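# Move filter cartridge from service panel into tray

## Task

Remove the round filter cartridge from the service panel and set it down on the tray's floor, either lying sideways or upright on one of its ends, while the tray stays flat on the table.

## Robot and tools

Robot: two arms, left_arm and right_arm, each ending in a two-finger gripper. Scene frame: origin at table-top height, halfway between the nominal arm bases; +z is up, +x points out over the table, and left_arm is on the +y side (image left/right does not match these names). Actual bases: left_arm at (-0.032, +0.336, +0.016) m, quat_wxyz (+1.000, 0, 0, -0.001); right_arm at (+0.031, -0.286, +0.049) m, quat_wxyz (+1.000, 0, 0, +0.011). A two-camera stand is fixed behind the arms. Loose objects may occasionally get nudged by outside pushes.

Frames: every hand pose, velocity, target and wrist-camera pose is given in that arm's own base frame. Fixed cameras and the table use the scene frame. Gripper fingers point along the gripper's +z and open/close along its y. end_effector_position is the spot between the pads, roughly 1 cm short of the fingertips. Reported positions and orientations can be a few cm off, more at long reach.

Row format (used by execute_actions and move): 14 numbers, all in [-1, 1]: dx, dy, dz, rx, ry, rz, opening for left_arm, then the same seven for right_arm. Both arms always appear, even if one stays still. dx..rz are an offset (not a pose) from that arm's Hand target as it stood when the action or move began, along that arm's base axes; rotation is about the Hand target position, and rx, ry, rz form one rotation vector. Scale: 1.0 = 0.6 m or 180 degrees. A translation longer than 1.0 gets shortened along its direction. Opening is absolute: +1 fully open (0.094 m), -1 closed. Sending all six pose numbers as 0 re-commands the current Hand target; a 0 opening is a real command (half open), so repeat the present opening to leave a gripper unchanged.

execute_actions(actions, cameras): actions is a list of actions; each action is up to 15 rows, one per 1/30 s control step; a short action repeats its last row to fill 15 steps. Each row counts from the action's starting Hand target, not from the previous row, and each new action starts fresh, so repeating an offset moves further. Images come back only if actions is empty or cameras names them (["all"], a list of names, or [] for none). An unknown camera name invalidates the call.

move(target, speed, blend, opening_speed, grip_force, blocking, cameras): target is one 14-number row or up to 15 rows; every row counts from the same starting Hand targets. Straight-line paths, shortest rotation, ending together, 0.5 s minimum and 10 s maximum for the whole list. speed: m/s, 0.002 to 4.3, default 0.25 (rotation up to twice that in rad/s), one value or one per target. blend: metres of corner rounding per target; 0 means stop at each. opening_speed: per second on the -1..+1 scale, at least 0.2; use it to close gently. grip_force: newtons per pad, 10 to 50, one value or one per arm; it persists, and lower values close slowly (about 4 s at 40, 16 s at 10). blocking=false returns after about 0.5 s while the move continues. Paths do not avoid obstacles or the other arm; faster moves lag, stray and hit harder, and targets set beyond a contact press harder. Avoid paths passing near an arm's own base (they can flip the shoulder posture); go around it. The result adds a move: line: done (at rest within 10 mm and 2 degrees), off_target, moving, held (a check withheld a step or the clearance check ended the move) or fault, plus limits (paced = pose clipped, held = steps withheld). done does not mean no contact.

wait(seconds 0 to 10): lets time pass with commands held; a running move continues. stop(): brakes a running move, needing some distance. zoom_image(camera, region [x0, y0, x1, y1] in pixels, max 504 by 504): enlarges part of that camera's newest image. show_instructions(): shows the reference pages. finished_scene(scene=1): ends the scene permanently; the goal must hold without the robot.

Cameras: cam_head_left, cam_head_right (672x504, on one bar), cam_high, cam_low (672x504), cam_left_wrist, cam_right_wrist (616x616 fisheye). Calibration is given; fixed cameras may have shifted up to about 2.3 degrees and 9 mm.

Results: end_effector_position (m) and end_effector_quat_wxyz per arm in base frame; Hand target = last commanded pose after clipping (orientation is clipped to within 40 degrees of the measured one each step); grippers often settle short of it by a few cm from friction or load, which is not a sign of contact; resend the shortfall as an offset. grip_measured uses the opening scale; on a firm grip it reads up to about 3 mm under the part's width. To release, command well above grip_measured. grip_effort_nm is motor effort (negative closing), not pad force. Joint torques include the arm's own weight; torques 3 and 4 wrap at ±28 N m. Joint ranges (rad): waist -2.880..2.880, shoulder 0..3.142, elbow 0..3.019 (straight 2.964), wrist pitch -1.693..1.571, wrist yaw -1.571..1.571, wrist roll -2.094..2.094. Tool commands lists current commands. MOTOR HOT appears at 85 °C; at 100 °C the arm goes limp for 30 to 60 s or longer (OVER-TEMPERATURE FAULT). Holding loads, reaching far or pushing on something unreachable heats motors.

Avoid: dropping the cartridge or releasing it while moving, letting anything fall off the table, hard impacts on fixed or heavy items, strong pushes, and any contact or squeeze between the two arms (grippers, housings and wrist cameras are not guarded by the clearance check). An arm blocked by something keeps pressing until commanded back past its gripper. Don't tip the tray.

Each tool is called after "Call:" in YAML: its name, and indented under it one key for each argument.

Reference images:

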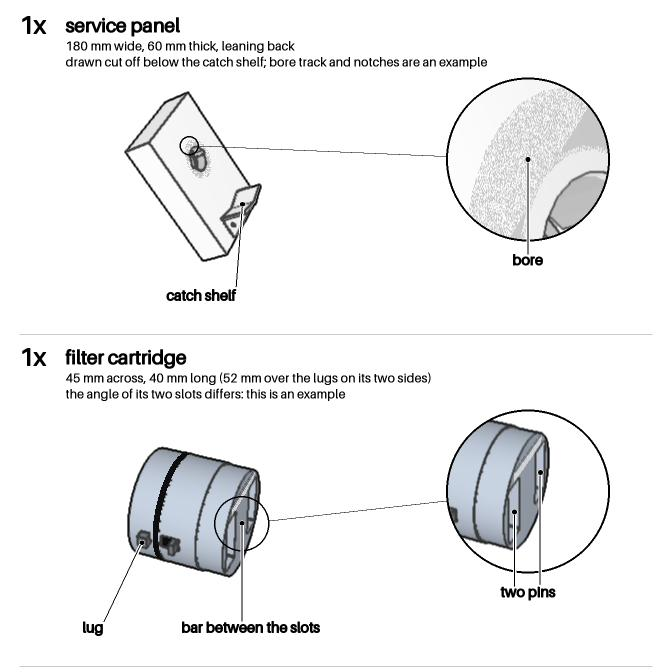

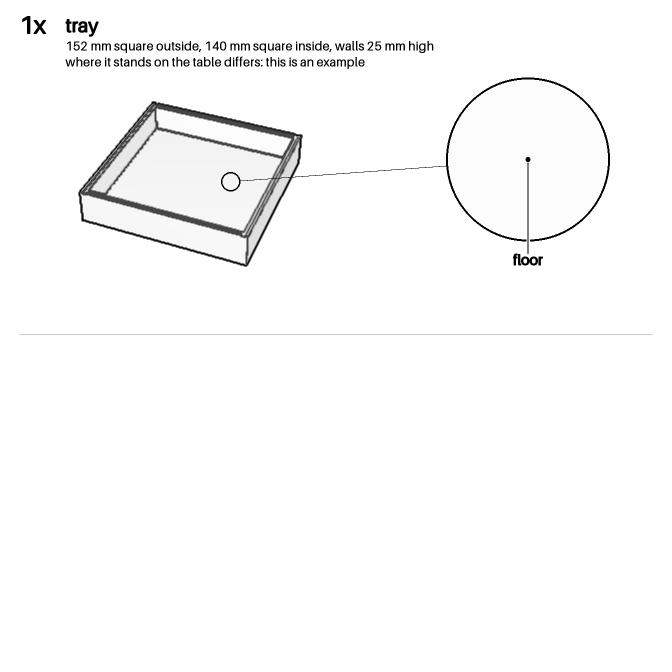

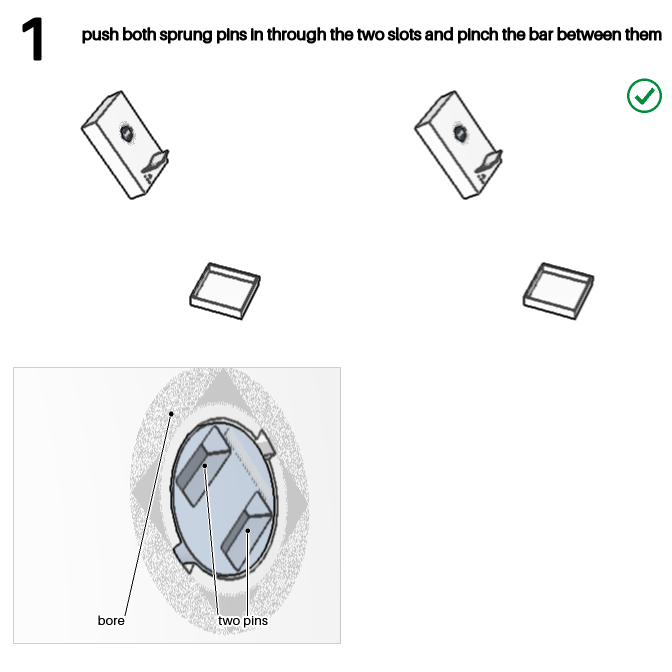

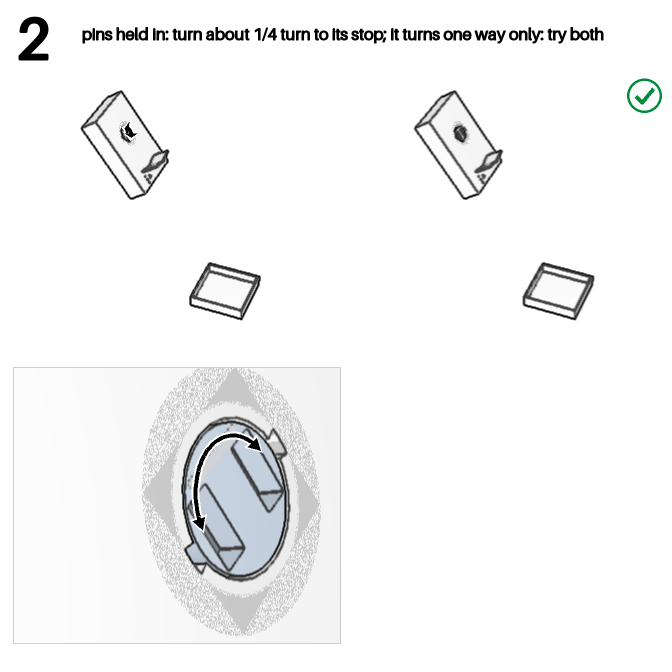

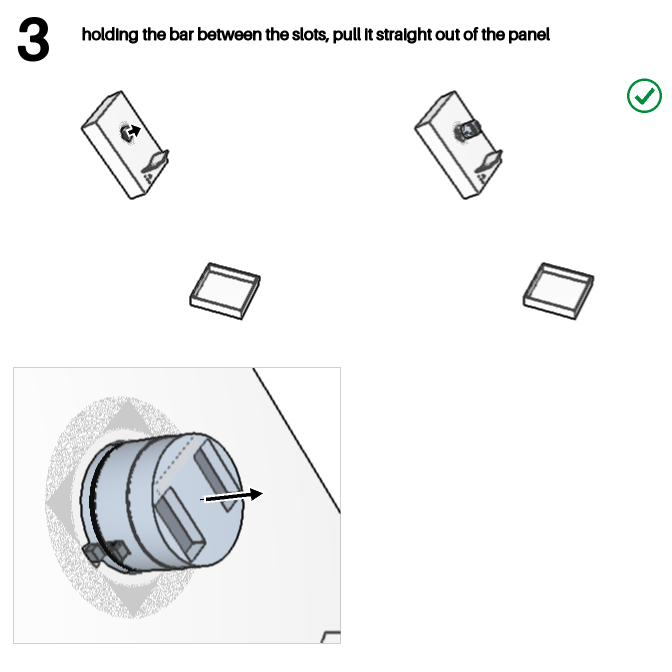

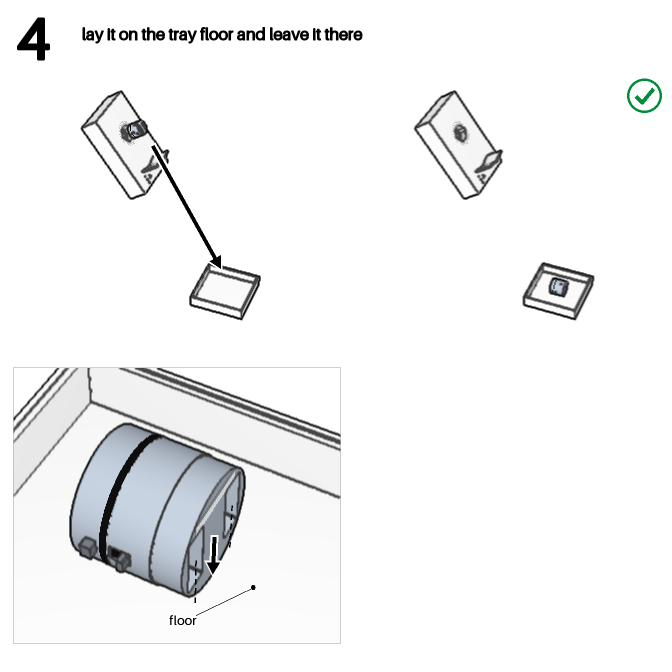

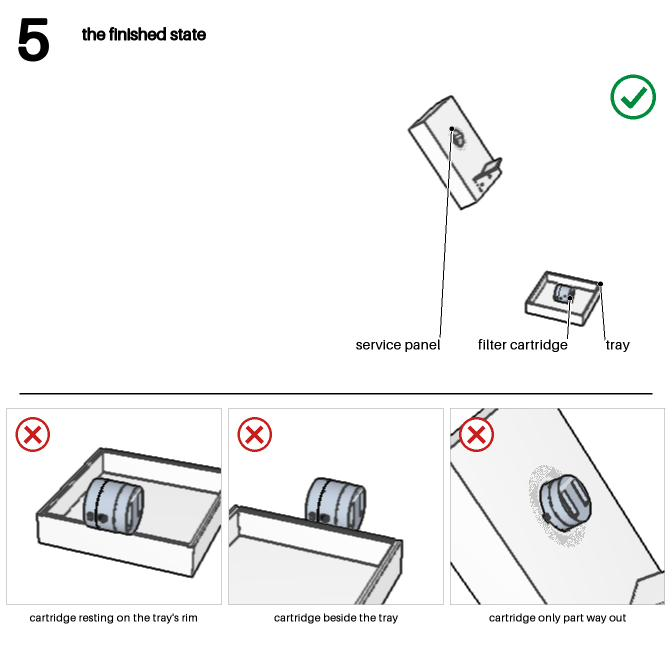

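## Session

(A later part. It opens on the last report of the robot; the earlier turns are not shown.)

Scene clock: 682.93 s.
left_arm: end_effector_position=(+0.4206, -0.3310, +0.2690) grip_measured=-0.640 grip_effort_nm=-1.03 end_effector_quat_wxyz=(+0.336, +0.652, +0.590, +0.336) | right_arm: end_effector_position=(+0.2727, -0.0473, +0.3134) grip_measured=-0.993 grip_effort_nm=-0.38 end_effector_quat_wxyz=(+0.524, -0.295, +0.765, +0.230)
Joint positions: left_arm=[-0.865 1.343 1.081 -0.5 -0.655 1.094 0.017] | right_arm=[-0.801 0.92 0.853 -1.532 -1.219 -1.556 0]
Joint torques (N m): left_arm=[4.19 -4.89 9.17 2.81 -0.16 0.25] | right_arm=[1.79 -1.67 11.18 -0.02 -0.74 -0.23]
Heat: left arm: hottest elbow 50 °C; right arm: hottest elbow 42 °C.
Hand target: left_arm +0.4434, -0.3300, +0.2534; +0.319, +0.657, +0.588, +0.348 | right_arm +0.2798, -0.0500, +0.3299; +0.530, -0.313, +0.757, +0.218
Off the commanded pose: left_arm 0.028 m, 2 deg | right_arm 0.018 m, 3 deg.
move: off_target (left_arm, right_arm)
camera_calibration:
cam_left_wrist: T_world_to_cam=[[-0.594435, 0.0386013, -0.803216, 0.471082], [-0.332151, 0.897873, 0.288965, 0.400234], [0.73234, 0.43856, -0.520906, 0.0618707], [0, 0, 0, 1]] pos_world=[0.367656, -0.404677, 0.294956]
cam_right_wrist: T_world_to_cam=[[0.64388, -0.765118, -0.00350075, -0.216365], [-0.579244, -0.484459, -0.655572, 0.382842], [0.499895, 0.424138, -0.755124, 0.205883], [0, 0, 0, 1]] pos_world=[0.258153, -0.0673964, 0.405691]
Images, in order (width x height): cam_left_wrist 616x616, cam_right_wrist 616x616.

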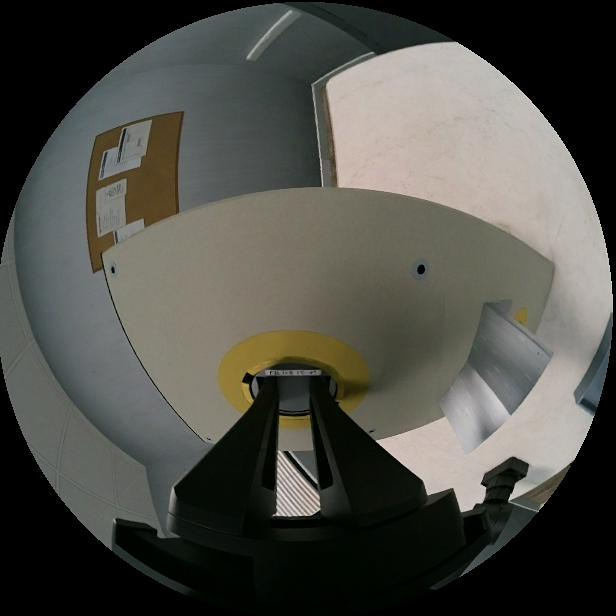

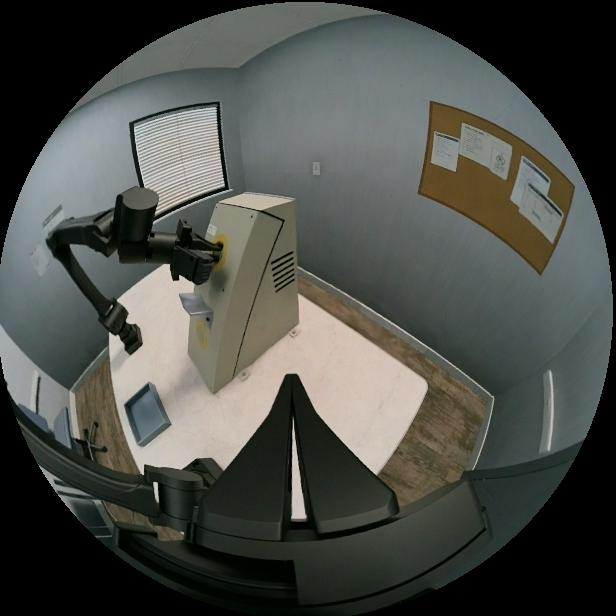

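Call:
move:
  target: [0, 0, 0, 0.161, -0.0027, -0.1087, -0.80, 0, 0, 0, 0, 0, 0, -1]
  speed: 0.15
  cameras: ["cam_left_wrist"]

Call:
zoom_image:
  camera: "cam_left_wrist"
  region: [245, 325, 345, 425]

Scene clock: 690.97 s.
left_arm: end_effector_position=(+0.4199, -0.3304, +0.2679) grip_measured=-0.640 grip_effort_nm=-1.03 end_effector_quat_wxyz=(+0.231, +0.788, +0.394, +0.413) | right_arm: end_effector_position=(+0.2727, -0.0473, +0.3134) grip_measured=-0.993 grip_effort_nm=-0.38 end_effector_quat_wxyz=(+0.524, -0.295, +0.765, +0.230)
Joint positions: left_arm=[-0.865 1.343 1.081 -0.507 -0.654 1.634 0.017] | right_arm=[-0.801 0.92 0.853 -1.532 -1.219 -1.556 0]
Joint torques (N m): left_arm=[4.13 -4.54 9.48 2.88 -0.08 1.06] | right_arm=[1.79 -1.67 11.18 -0.03 -0.74 -0.23]
Heat: left arm: hottest elbow 50 °C; right arm: hottest elbow 42 °C.
Hand target: left_arm +0.4433, -0.3299, +0.2534; +0.202, +0.804, +0.362, +0.427 | right_arm +0.2798, -0.0500, +0.3299; +0.530, -0.313, +0.757, +0.218
Off the commanded pose: left_arm 0.028 m, 6 deg | right_arm 0.018 m, 3 deg.
move: off_target (left_arm, right_arm)
camera_calibration:
cam_left_wrist: T_world_to_cam=[[-0.491516, 0.549434, -0.675673, 0.561183], [-0.0907553, 0.739321, 0.667209, 0.144687], [0.866127, 0.389265, -0.313524, -0.0664911], [0, 0, 0, 1]] pos_world=[0.346551, -0.38942, 0.261793]
Images, in order (width x height): cam_left_wrist 616x616.

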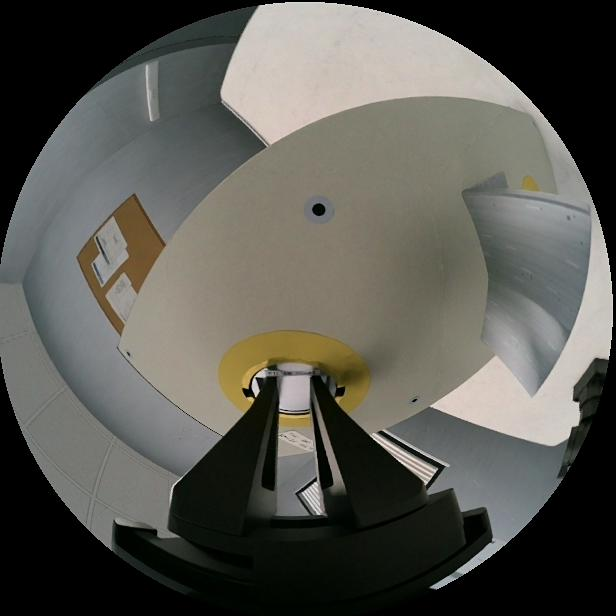

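Scaled by 5.040 from the camera's 616x616 image, which has a finer 880x880 frame.

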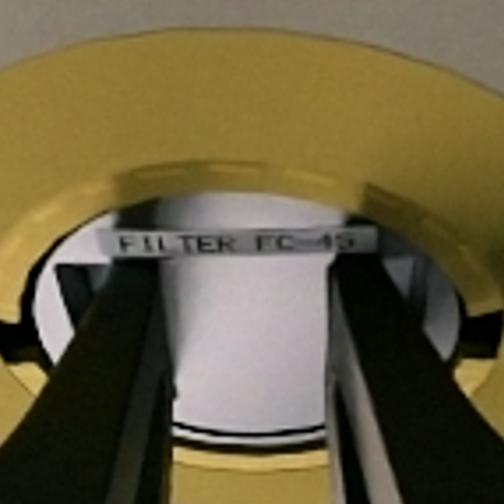

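Call:
move:
  target: [-0.0829, 0.0014, 0.0559, -0.0184, 0.0003, 0.0124, -0.80, 0, 0, 0, 0, 0, 0, -1]
  speed: 0.05
  cameras: ["cam_left_wrist", "cam_right_wrist"]

Call:
zoom_image:
  camera: "cam_left_wrist"
  region: [245, 325, 345, 425]

Call:
zoom_image:
  camera: "cam_right_wrist"
  region: [170, 200, 250, 280]

Scene clock: 707.03 s.
left_arm: end_effector_position=(+0.4143, -0.3298, +0.2697) grip_measured=-0.640 grip_effort_nm=-1.03 end_effector_quat_wxyz=(+0.227, +0.780, +0.409, +0.415) | right_arm: end_effector_position=(+0.2727, -0.0473, +0.3134) grip_measured=-0.993 grip_effort_nm=-0.39 end_effector_quat_wxyz=(+0.524, -0.295, +0.765, +0.230)
Joint positions: left_arm=[-0.882 1.343 1.089 -0.542 -0.687 1.584 0.017] | right_arm=[-0.801 0.92 0.853 -1.532 -1.219 -1.556 0]
Joint torques (N m): left_arm=[-1.08 -12.63 8.62 -1.58 -1.15 0.03] | right_arm=[1.73 -1.67 11.17 -0.02 -0.74 -0.23]
Heat: left arm: hottest elbow 50 °C; right arm: hottest elbow 42 °C.
Hand target: left_arm +0.3936, -0.3290, +0.2868; +0.216, +0.791, +0.390, +0.420 | right_arm +0.2798, -0.0500, +0.3299; +0.530, -0.313, +0.757, +0.218
Off the commanded pose: left_arm 0.027 m, 3 deg | right_arm 0.018 m, 3 deg.
move: off_target (left_arm, right_arm)
camera_calibration:
cam_left_wrist: T_world_to_cam=[[-0.510491, 0.528261, -0.678482, 0.56098], [-0.115862, 0.739588, 0.663012, 0.154215], [0.852041, 0.417072, -0.316348, -0.0454751], [0, 0, 0, 1]] pos_world=[0.34299, -0.391433, 0.263983]
cam_right_wrist: T_world_to_cam=[[0.64388, -0.765118, -0.00350075, -0.216365], [-0.579244, -0.484459, -0.655572, 0.382842], [0.499895, 0.424138, -0.755124, 0.205883], [0, 0, 0, 1]] pos_world=[0.258153, -0.0673964, 0.405691]
Images, in order (width x height): cam_left_wrist 616x616, cam_right_wrist 616x616.

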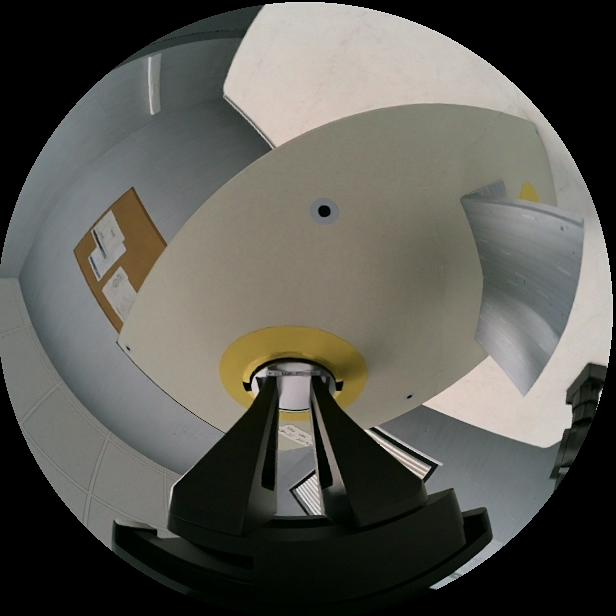

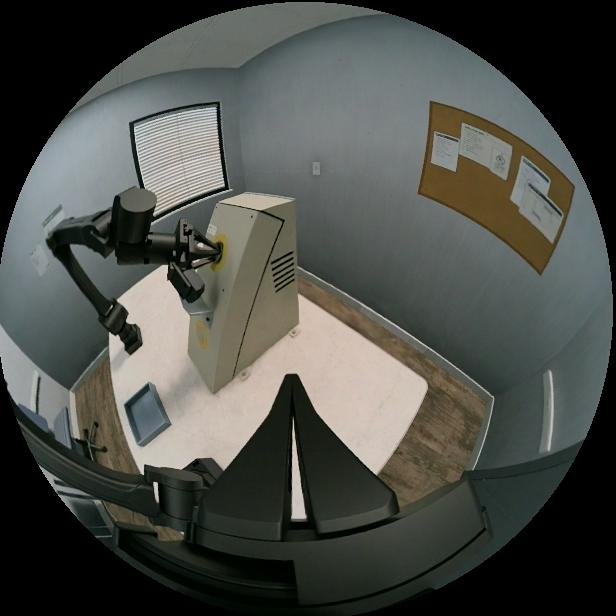

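Scaled by 5.040 from the camera's 616x616 image, which has a finer 880x880 frame.

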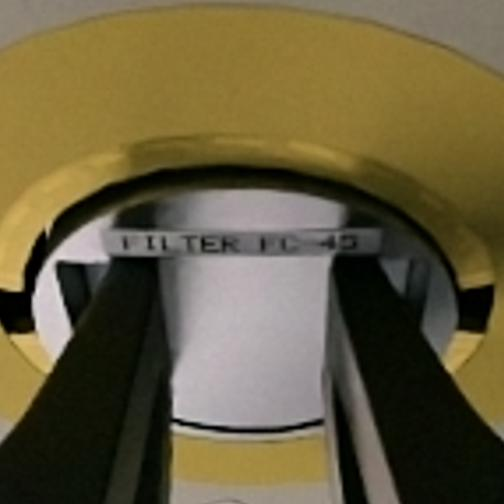

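Scaled by 6.300 from the camera's 616x616 image, which has a finer 880x880 frame.

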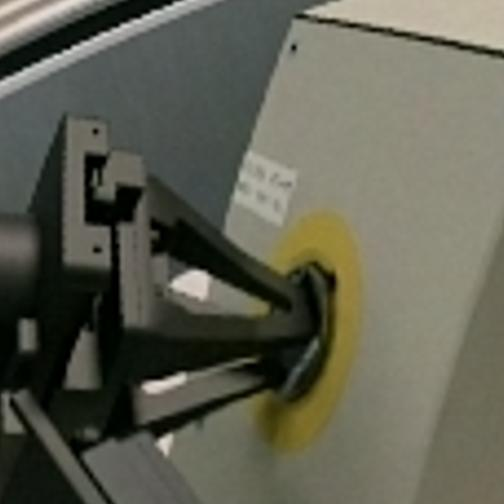

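Call:
move:
  target: [-0.0414, 0.0007, 0.0279, 0, 0, 0, -0.80, 0, 0, 0, 0, 0, 0, -1]
  speed: 0.05
  cameras: ["cam_left_wrist", "cam_right_wrist"]

Call:
zoom_image:
  camera: "cam_left_wrist"
  region: [245, 325, 345, 425]

Call:
zoom_image:
  camera: "cam_right_wrist"
  region: [170, 200, 250, 280]

Scene clock: 714.23 s.
left_arm: end_effector_position=(+0.3703, -0.3267, +0.2852) grip_measured=-0.641 grip_effort_nm=-1.03 end_effector_quat_wxyz=(+0.199, +0.800, +0.383, +0.416) | right_arm: end_effector_position=(+0.2727, -0.0473, +0.3134) grip_measured=-0.993 grip_effort_nm=-0.39 end_effector_quat_wxyz=(+0.524, -0.295, +0.765, +0.230)
Joint positions: left_arm=[-0.961 1.275 1.09 -0.704 -0.737 1.56 0.017] | right_arm=[-0.801 0.92 0.853 -1.532 -1.219 -1.556 0]
Joint torques (N m): left_arm=[0.5 -9.93 9.28 1.2 -0.61 -0.12] | right_arm=[1.79 -1.67 11.18 -0.02 -0.74 -0.23]
Heat: left arm: hottest elbow 48 °C; right arm: hottest elbow 42 °C.
Hand target: left_arm +0.3687, -0.3287, +0.3034; +0.216, +0.791, +0.390, +0.420 | right_arm +0.2798, -0.0500, +0.3299; +0.530, -0.313, +0.757, +0.218
Off the commanded pose: left_arm 0.019 m, 2 deg | right_arm 0.018 m, 3 deg.
move: off_target (left_arm, right_arm)
camera_calibration:
cam_left_wrist: T_world_to_cam=[[-0.509393, 0.593402, -0.623212, 0.552386], [-0.0744567, 0.691106, 0.718908, 0.089391], [0.857307, 0.412609, -0.307862, -0.0102783], [0, 0, 0, 1]] pos_world=[0.296849, -0.385325, 0.276825]
cam_right_wrist: T_world_to_cam=[[0.64388, -0.765118, -0.00350075, -0.216365], [-0.579244, -0.484459, -0.655572, 0.382842], [0.499895, 0.424138, -0.755124, 0.205883], [0, 0, 0, 1]] pos_world=[0.258153, -0.0673964, 0.405691]
Images, in order (width x height): cam_left_wrist 616x616, cam_right_wrist 616x616.

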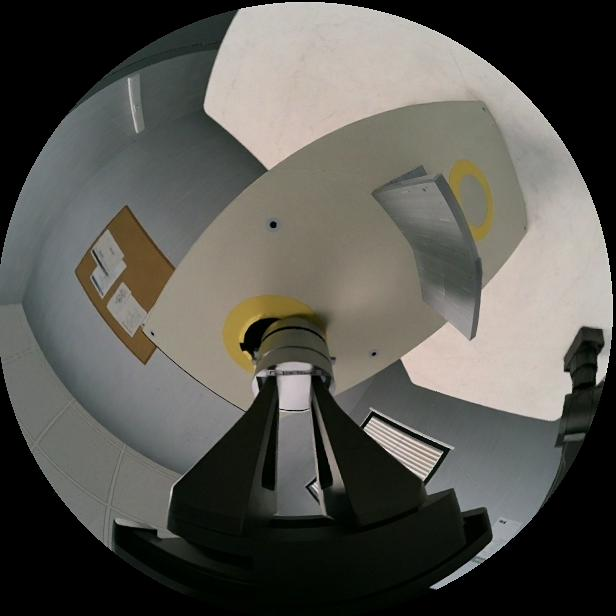

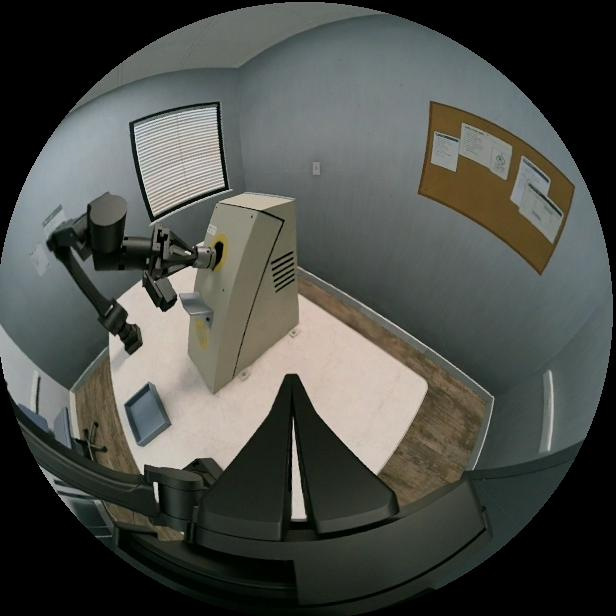

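Scaled by 5.040 from the camera's 616x616 image, which has a finer 880x880 frame.

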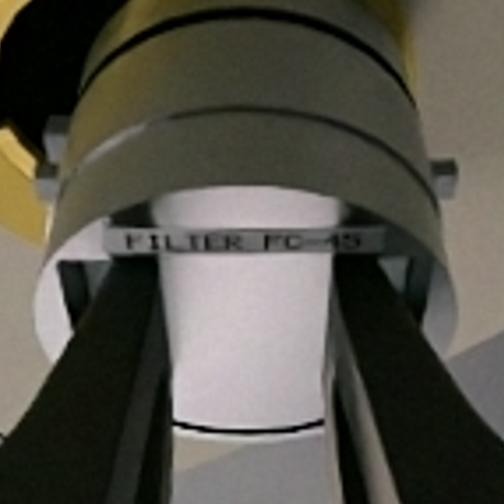

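Scaled by 6.300 from the camera's 616x616 image, which has a finer 880x880 frame.

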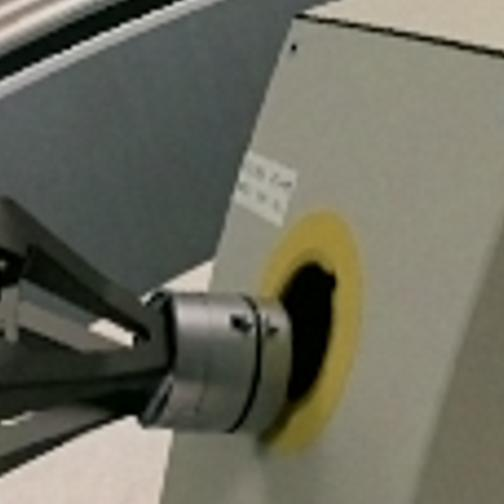

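Call:
move:
  target:
    - [-0.0691, 0.0012, 0.0466, 0, 0, 0, -0.80, 0.225, -0.1667, 0, 0, 0, -0.1667, -1]
    - [-0.6612, -0.0105, -0.139, 0.0053, 0.3125, 0, -0.80, 0.45, -0.333, 0, 0, 0, -0.333, -1]
  speed: 0.2
  blend: [0.02, 0]
  cameras: ["all"]

Scene clock: 776.57 s.
left_arm: end_effector_position=(-0.0243, -0.3278, +0.2168) grip_measured=-0.641 grip_effort_nm=-1.03 end_effector_quat_wxyz=(-0.006, +0.898, +0.441, +0.006) | right_arm: end_effector_position=(+0.5323, -0.2479, +0.3041) grip_measured=-0.993 grip_effort_nm=-0.39 end_effector_quat_wxyz=(+0.547, +0.110, +0.826, -0.074)
Joint positions: left_arm=[-1.646 1.215 1.098 -1.471 -0.004 0.583 0.017] | right_arm=[-0.497 1.329 1.029 -0.11 -0.212 -0.094 0]
Joint torques (N m): left_arm=[0.38 -6.12 8.46 0.94 0.2 -0.08] | right_arm=[1.79 -9.7 12.6 2.48 0.07 0.08]
Heat: left arm: hottest elbow 48 °C; right arm: hottest elbow 43 °C.
Hand target: left_arm -0.0279, -0.3351, +0.2200; +0.001, +0.897, +0.442, +0.001 | right_arm +0.5499, -0.2498, +0.3297; +0.568, +0.107, +0.812, -0.076
Off the commanded pose: left_arm 0.009 m, 1 deg | right_arm 0.031 m, 3 deg.
move: off_target (right_arm)
camera_calibration:
cam_left_wrist: T_world_to_cam=[[-0.814759, 0.576388, 0.0628029, 0.147881], [0.52897, 0.694607, 0.487557, 0.175931], [0.237398, 0.430462, -0.87083, 0.42023], [0, 0, 0, 1]] pos_world=[-0.0723366, -0.388333, 0.270885]
cam_right_wrist: T_world_to_cam=[[-0.322876, -0.945374, 0.0449396, -0.0818477], [-0.750784, 0.226928, -0.620344, 0.686855], [0.576259, -0.234034, -0.783041, -0.0411241], [0, 0, 0, 1]] pos_world=[0.512952, -0.242868, 0.397563]

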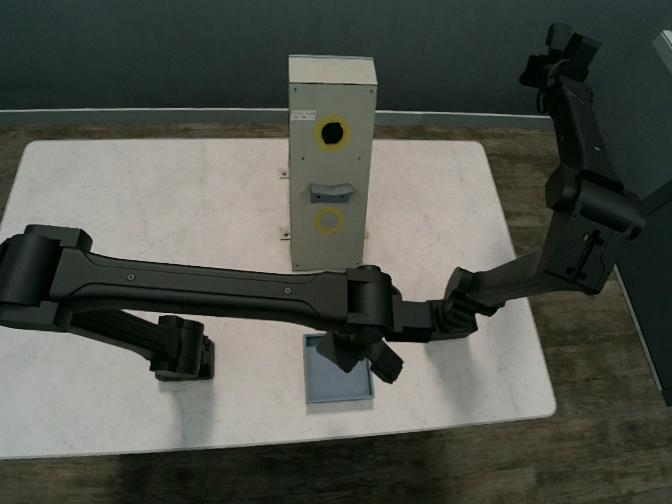

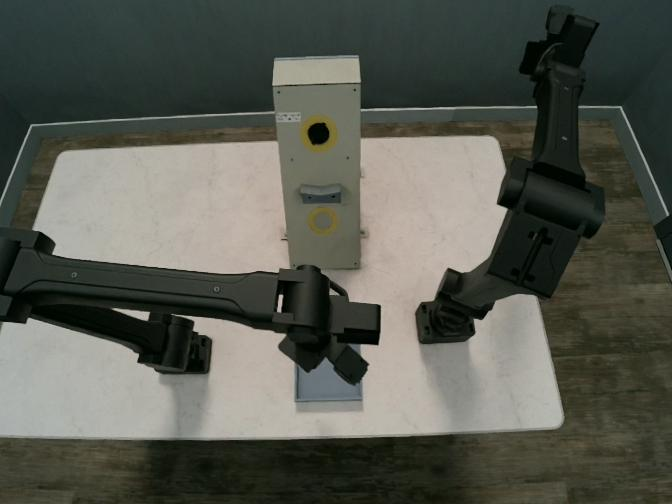

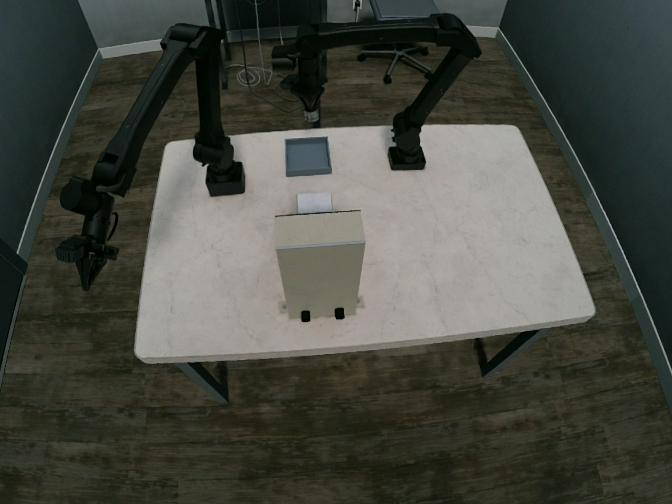

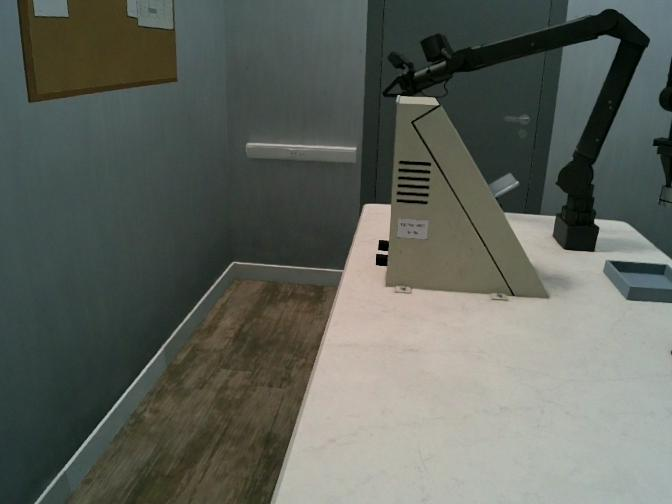

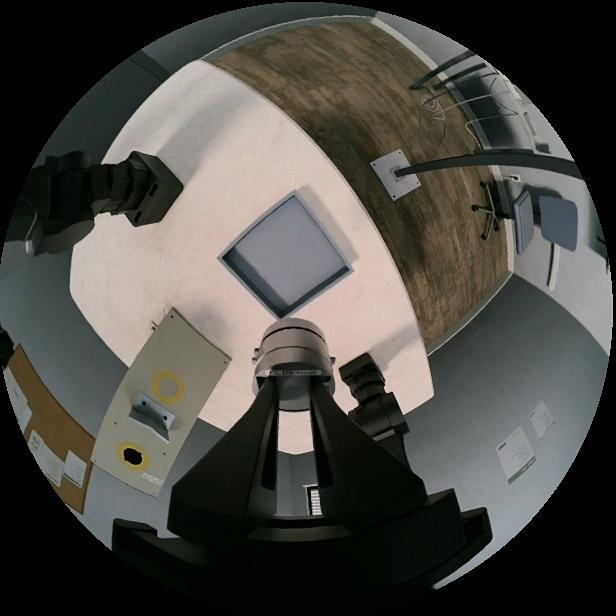

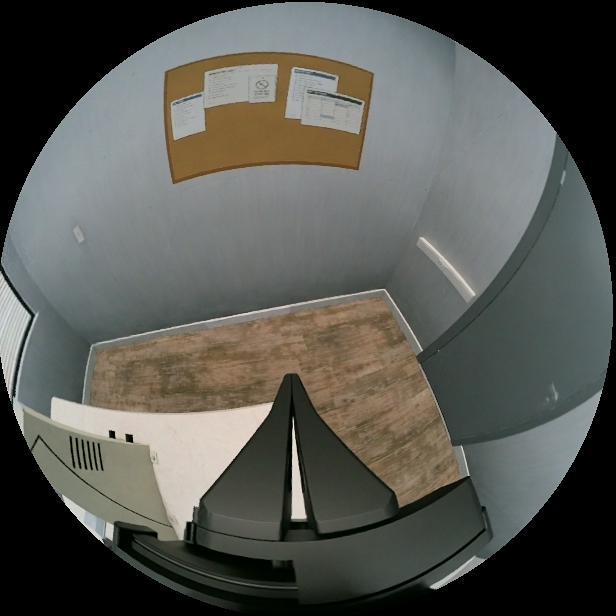

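Call:
move:
  target: [-0.005, -0.0137, -0.245, -0.0051, 0.0018, 0, -0.80, 0, 0, 0, 0, 0, 0, -1]
  speed: 0.15
  cameras: ["cam_head_left", "cam_low", "cam_left_wrist", "cam_high"]

Call:
zoom_image:
  camera: "cam_low"
  region: [560, 150, 672, 330]

Call:
zoom_image:
  camera: "cam_high"
  region: [250, 60, 380, 200]

Call:
zoom_image:
  camera: "cam_left_wrist"
  region: [180, 180, 430, 430]

Scene clock: 811.50 s.
left_arm: end_effector_position=(-0.0265, -0.3370, +0.0711) grip_measured=-0.641 grip_effort_nm=-1.03 end_effector_quat_wxyz=(+0.000, +0.897, +0.442, +0.000) | right_arm: end_effector_position=(+0.5323, -0.2479, +0.3041) grip_measured=-0.993 grip_effort_nm=-0.39 end_effector_quat_wxyz=(+0.547, +0.110, +0.826, -0.074)
Joint positions: left_arm=[-1.648 1.363 0.824 -1.032 0 0.578 0.017] | right_arm=[-0.497 1.329 1.029 -0.11 -0.212 -0.094 0]
Joint torques (N m): left_arm=[0.79 -7.47 6.95 0.69 0.25 -0.14] | right_arm=[1.79 -9.7 12.62 2.48 0.07 0.08]
Motor temperatures (°C): left_arm=[31 30 47 28 26 30 32] | right_arm=[25 26 47 26 31 26 28]
Heat: left arm: hottest elbow 47 °C; right arm: hottest elbow 47 °C.
Hand target: left_arm -0.0308, -0.3434, +0.0732; +0.007, +0.897, +0.442, -0.006 | right_arm +0.5499, -0.2498, +0.3297; +0.568, +0.107, +0.812, -0.076
Off the commanded pose: left_arm 0.008 m, 1 deg | right_arm 0.031 m, 3 deg.
move: off_target (right_arm)
camera_calibration:
cam_left_wrist: T_world_to_cam=[[-0.816226, 0.574861, 0.0575336, 0.160354], [0.529379, 0.70431, 0.472976, 0.258803], [0.231374, 0.416512, -0.879195, 0.293552], [0, 0, 0, 1]] pos_world=[-0.0740402, -0.396727, 0.126456]
Images, in order (width x height): cam_head_left 672x504, cam_high 672x504, cam_low 672x504, cam_left_wrist 616x616.

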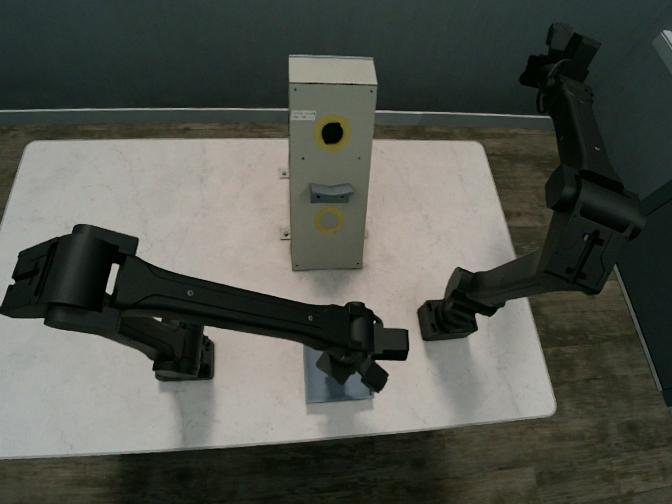

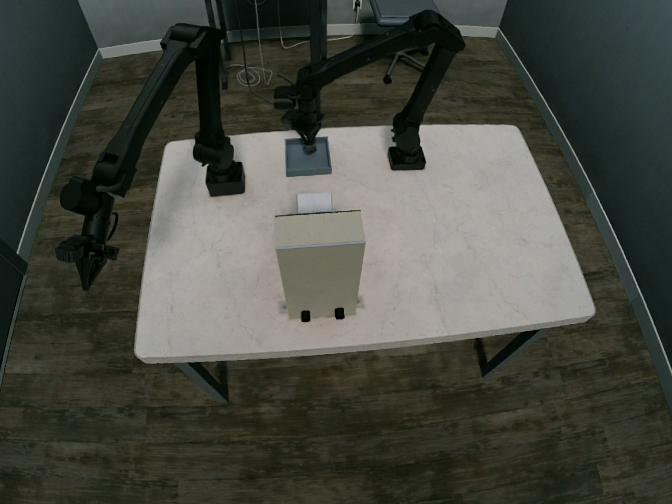

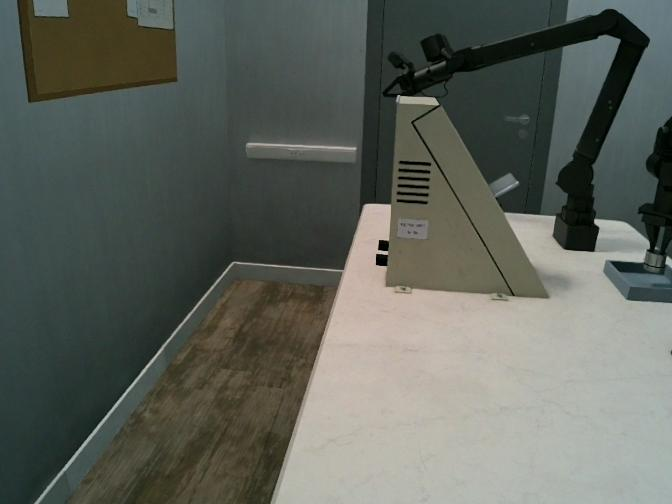

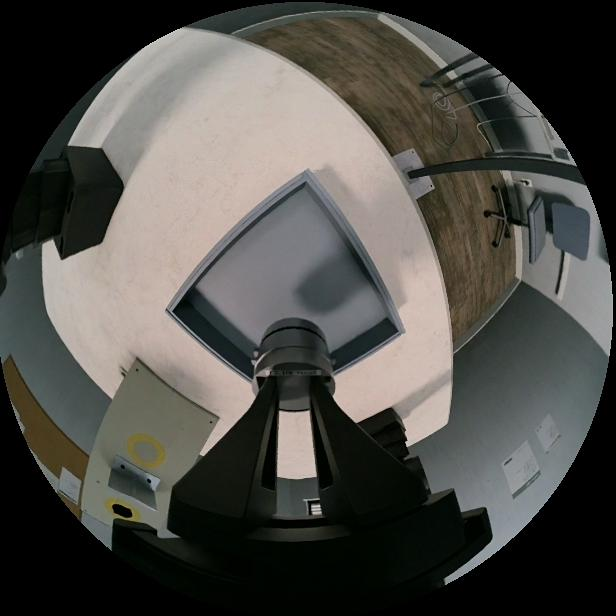

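Scaled by 2.800 from the camera's 672x504 image, which has a finer 960x720 frame.

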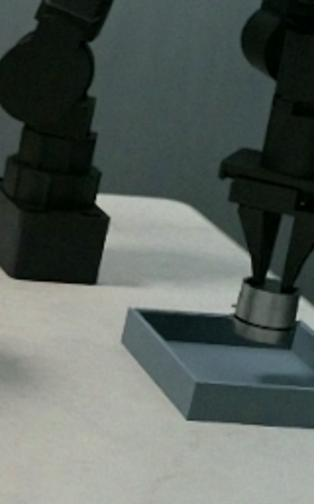

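Scaled by 3.600 from the camera's 672x504 image, which has a finer 960x720 frame.

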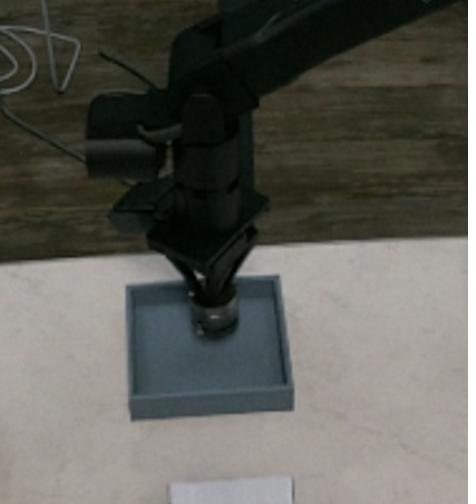

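Scaled by 2.016 from the camera's 616x616 image, which has a finer 880x880 frame.

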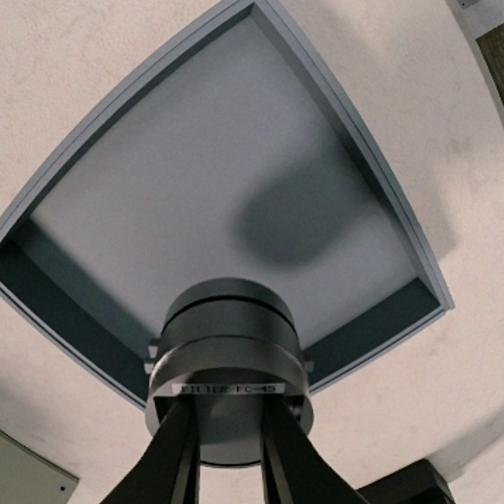

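Call:
move:
  target: [0, 0.003, -0.053, 0, 0, 0, -0.80, 0, 0, 0, 0, 0, 0, -1]
  speed: 0.06
  cameras: ["cam_low", "cam_left_wrist"]

Call:
zoom_image:
  camera: "cam_low"
  region: [600, 220, 672, 320]

Call:
zoom_image:
  camera: "cam_left_wrist"
  region: [180, 180, 430, 430]

Scene clock: 833.57 s.
left_arm: end_effector_position=(-0.0267, -0.3365, +0.0411) grip_measured=-0.641 grip_effort_nm=-1.03 end_effector_quat_wxyz=(+0.002, +0.897, +0.442, -0.001) | right_arm: end_effector_position=(+0.5323, -0.2479, +0.3041) grip_measured=-0.993 grip_effort_nm=-0.38 end_effector_quat_wxyz=(+0.547, +0.110, +0.826, -0.074)
Joint positions: left_arm=[-1.649 1.41 0.777 -0.932 0 0.577 0.017] | right_arm=[-0.497 1.329 1.029 -0.11 -0.212 -0.094 0]
Joint torques (N m): left_arm=[0.91 -7.47 6.45 0.77 0.12 -0.1] | right_arm=[1.79 -9.7 12.62 2.48 0.07 0.08]
Heat: left arm: hottest elbow 46 °C; right arm: hottest elbow 48 °C.
Hand target: left_arm -0.0309, -0.3415, +0.0412; +0.007, +0.897, +0.442, -0.005 | right_arm +0.5499, -0.2498, +0.3297; +0.568, +0.107, +0.812, -0.076
Off the commanded pose: left_arm 0.007 m, 1 deg | right_arm 0.031 m, 3 deg.
move: off_target (right_arm)
camera_calibration:
cam_left_wrist: T_world_to_cam=[[-0.815969, 0.575489, 0.0548389, 0.161881], [0.52987, 0.706594, 0.469002, 0.273727], [0.231157, 0.411749, -0.881493, 0.265576], [0, 0, 0, 1]] pos_world=[-0.0743393, -0.395925, 0.0968469]
Images, in order (width x height): cam_low 672x504, cam_left_wrist 616x616.

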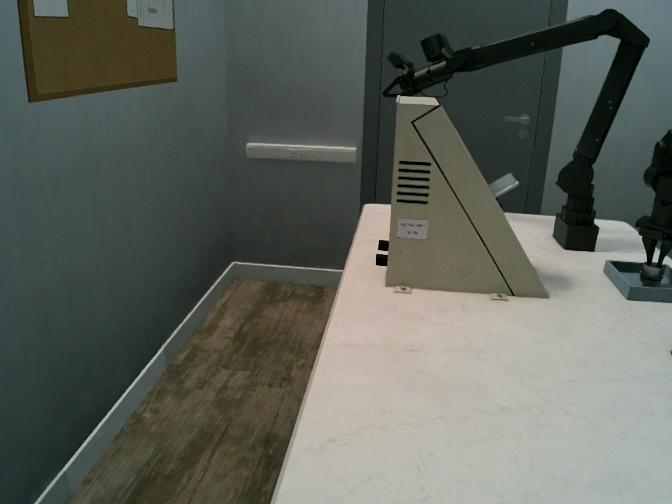

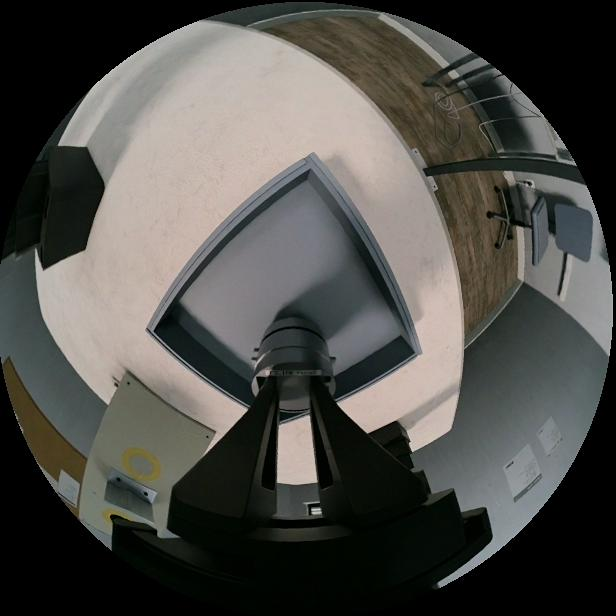

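Scaled by 5.040 from the camera's 672x504 image, which has a finer 960x720 frame.

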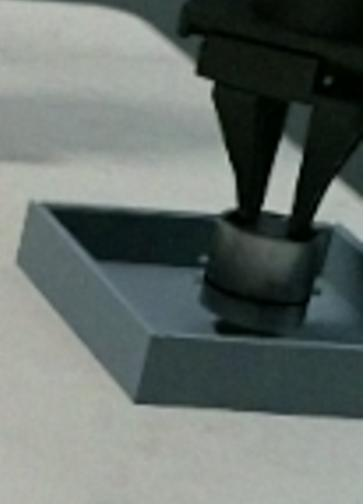

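Scaled by 2.016 from the camera's 616x616 image, which has a finer 880x880 frame.

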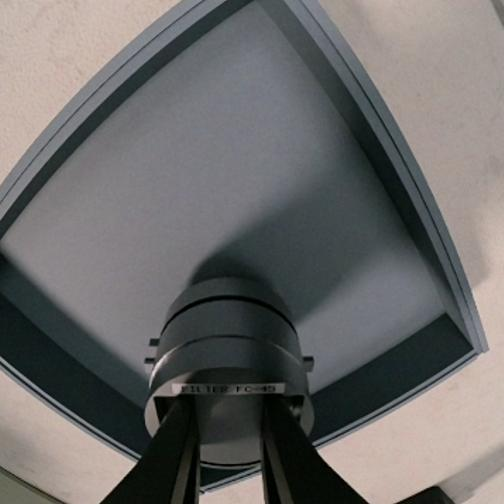

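Call:
move:
  target: [0, 0, -0.018, 0, 0, 0, -0.80, 0, 0, 0, 0, 0, 0, -1]
  speed: 0.03
  cameras: ["cam_low"]

Call:
zoom_image:
  camera: "cam_low"
  region: [600, 220, 672, 320]

Scene clock: 838.07 s.
left_arm: end_effector_position=(-0.0267, -0.3371, +0.0309) grip_measured=-0.641 grip_effort_nm=-1.03 end_effector_quat_wxyz=(+0.003, +0.897, +0.442, -0.002) | right_arm: end_effector_position=(+0.5323, -0.2479, +0.3041) grip_measured=-0.993 grip_effort_nm=-0.38 end_effector_quat_wxyz=(+0.547, +0.110, +0.826, -0.074)
Joint positions: left_arm=[-1.649 1.43 0.764 -0.897 0 0.577 0.017] | right_arm=[-0.497 1.329 1.029 -0.11 -0.212 -0.094 0]
Joint torques (N m): left_arm=[0.26 -7.18 6.05 0.61 0.2 -0.16] | right_arm=[1.79 -9.76 12.62 2.48 0.07 0.08]
Heat: left arm: hottest elbow 45 °C; right arm: hottest elbow 49 °C.
Hand target: left_arm -0.0309, -0.3415, +0.0304; +0.007, +0.897, +0.442, -0.006 | right_arm +0.5499, -0.2498, +0.3297; +0.568, +0.107, +0.812, -0.076
Off the commanded pose: left_arm 0.006 m, 1 deg | right_arm 0.031 m, 3 deg.
move: off_target (right_arm)
Images, in order (width x height): cam_low 672x504.

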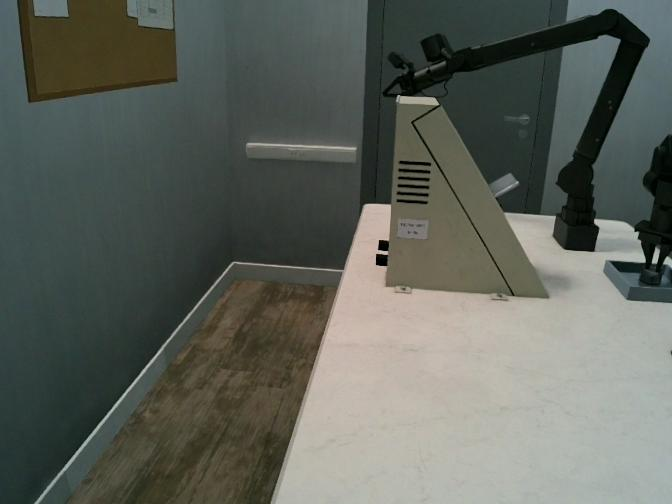

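Scaled by 5.040 from the camera's 672x504 image, which has a finer 960x720 frame.

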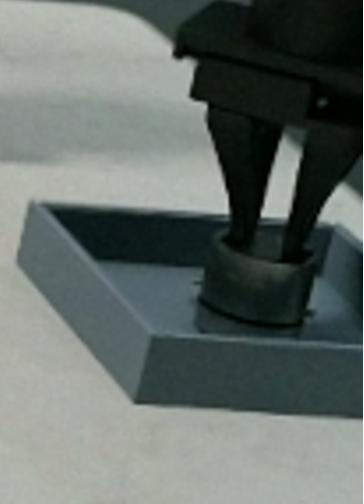

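Call:
move:
  target: [0, 0, -0.0117, 0, 0, 0, -0.80, 0, 0, 0, 0, 0, 0, -1]
  speed: 0.03
  cameras: ["cam_low"]

Call:
zoom_image:
  camera: "cam_low"
  region: [600, 220, 672, 320]

Scene clock: 843.43 s.
left_arm: end_effector_position=(-0.0269, -0.3393, +0.0293) grip_measured=-0.641 grip_effort_nm=-1.03 end_effector_quat_wxyz=(+0.006, +0.897, +0.442, -0.003) | right_arm: end_effector_position=(+0.5323, -0.2479, +0.3041) grip_measured=-0.993 grip_effort_nm=-0.38 end_effector_quat_wxyz=(+0.547, +0.110, +0.826, -0.074)
Joint positions: left_arm=[-1.649 1.435 0.764 -0.885 0 0.577 0.017] | right_arm=[-0.497 1.329 1.029 -0.11 -0.212 -0.094 0]
Joint torques (N m): left_arm=[0.56 -6.77 5.3 1.06 0.14 -0.14] | right_arm=[1.79 -9.7 12.62 2.48 0.07 0.08]
Heat: left arm: hottest elbow 44 °C; right arm: hottest elbow 49 °C.
Hand target: left_arm -0.0309, -0.3416, +0.0234; +0.007, +0.897, +0.442, -0.005 | right_arm +0.5499, -0.2498, +0.3297; +0.568, +0.107, +0.812, -0.076
Off the commanded pose: left_arm 0.007 m, 0 deg | right_arm 0.031 m, 3 deg.
move: off_target (right_arm)
Images, in order (width x height): cam_low 672x504.

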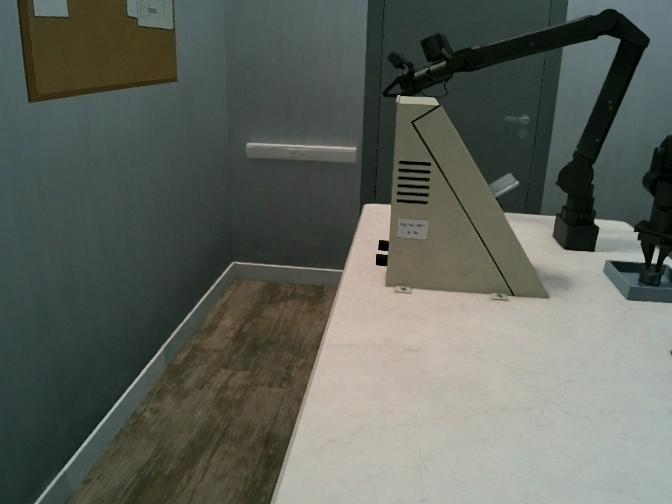

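Scaled by 5.040 from the camera's 672x504 image, which has a finer 960x720 frame.

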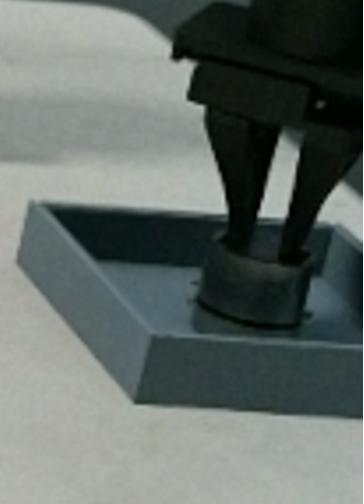

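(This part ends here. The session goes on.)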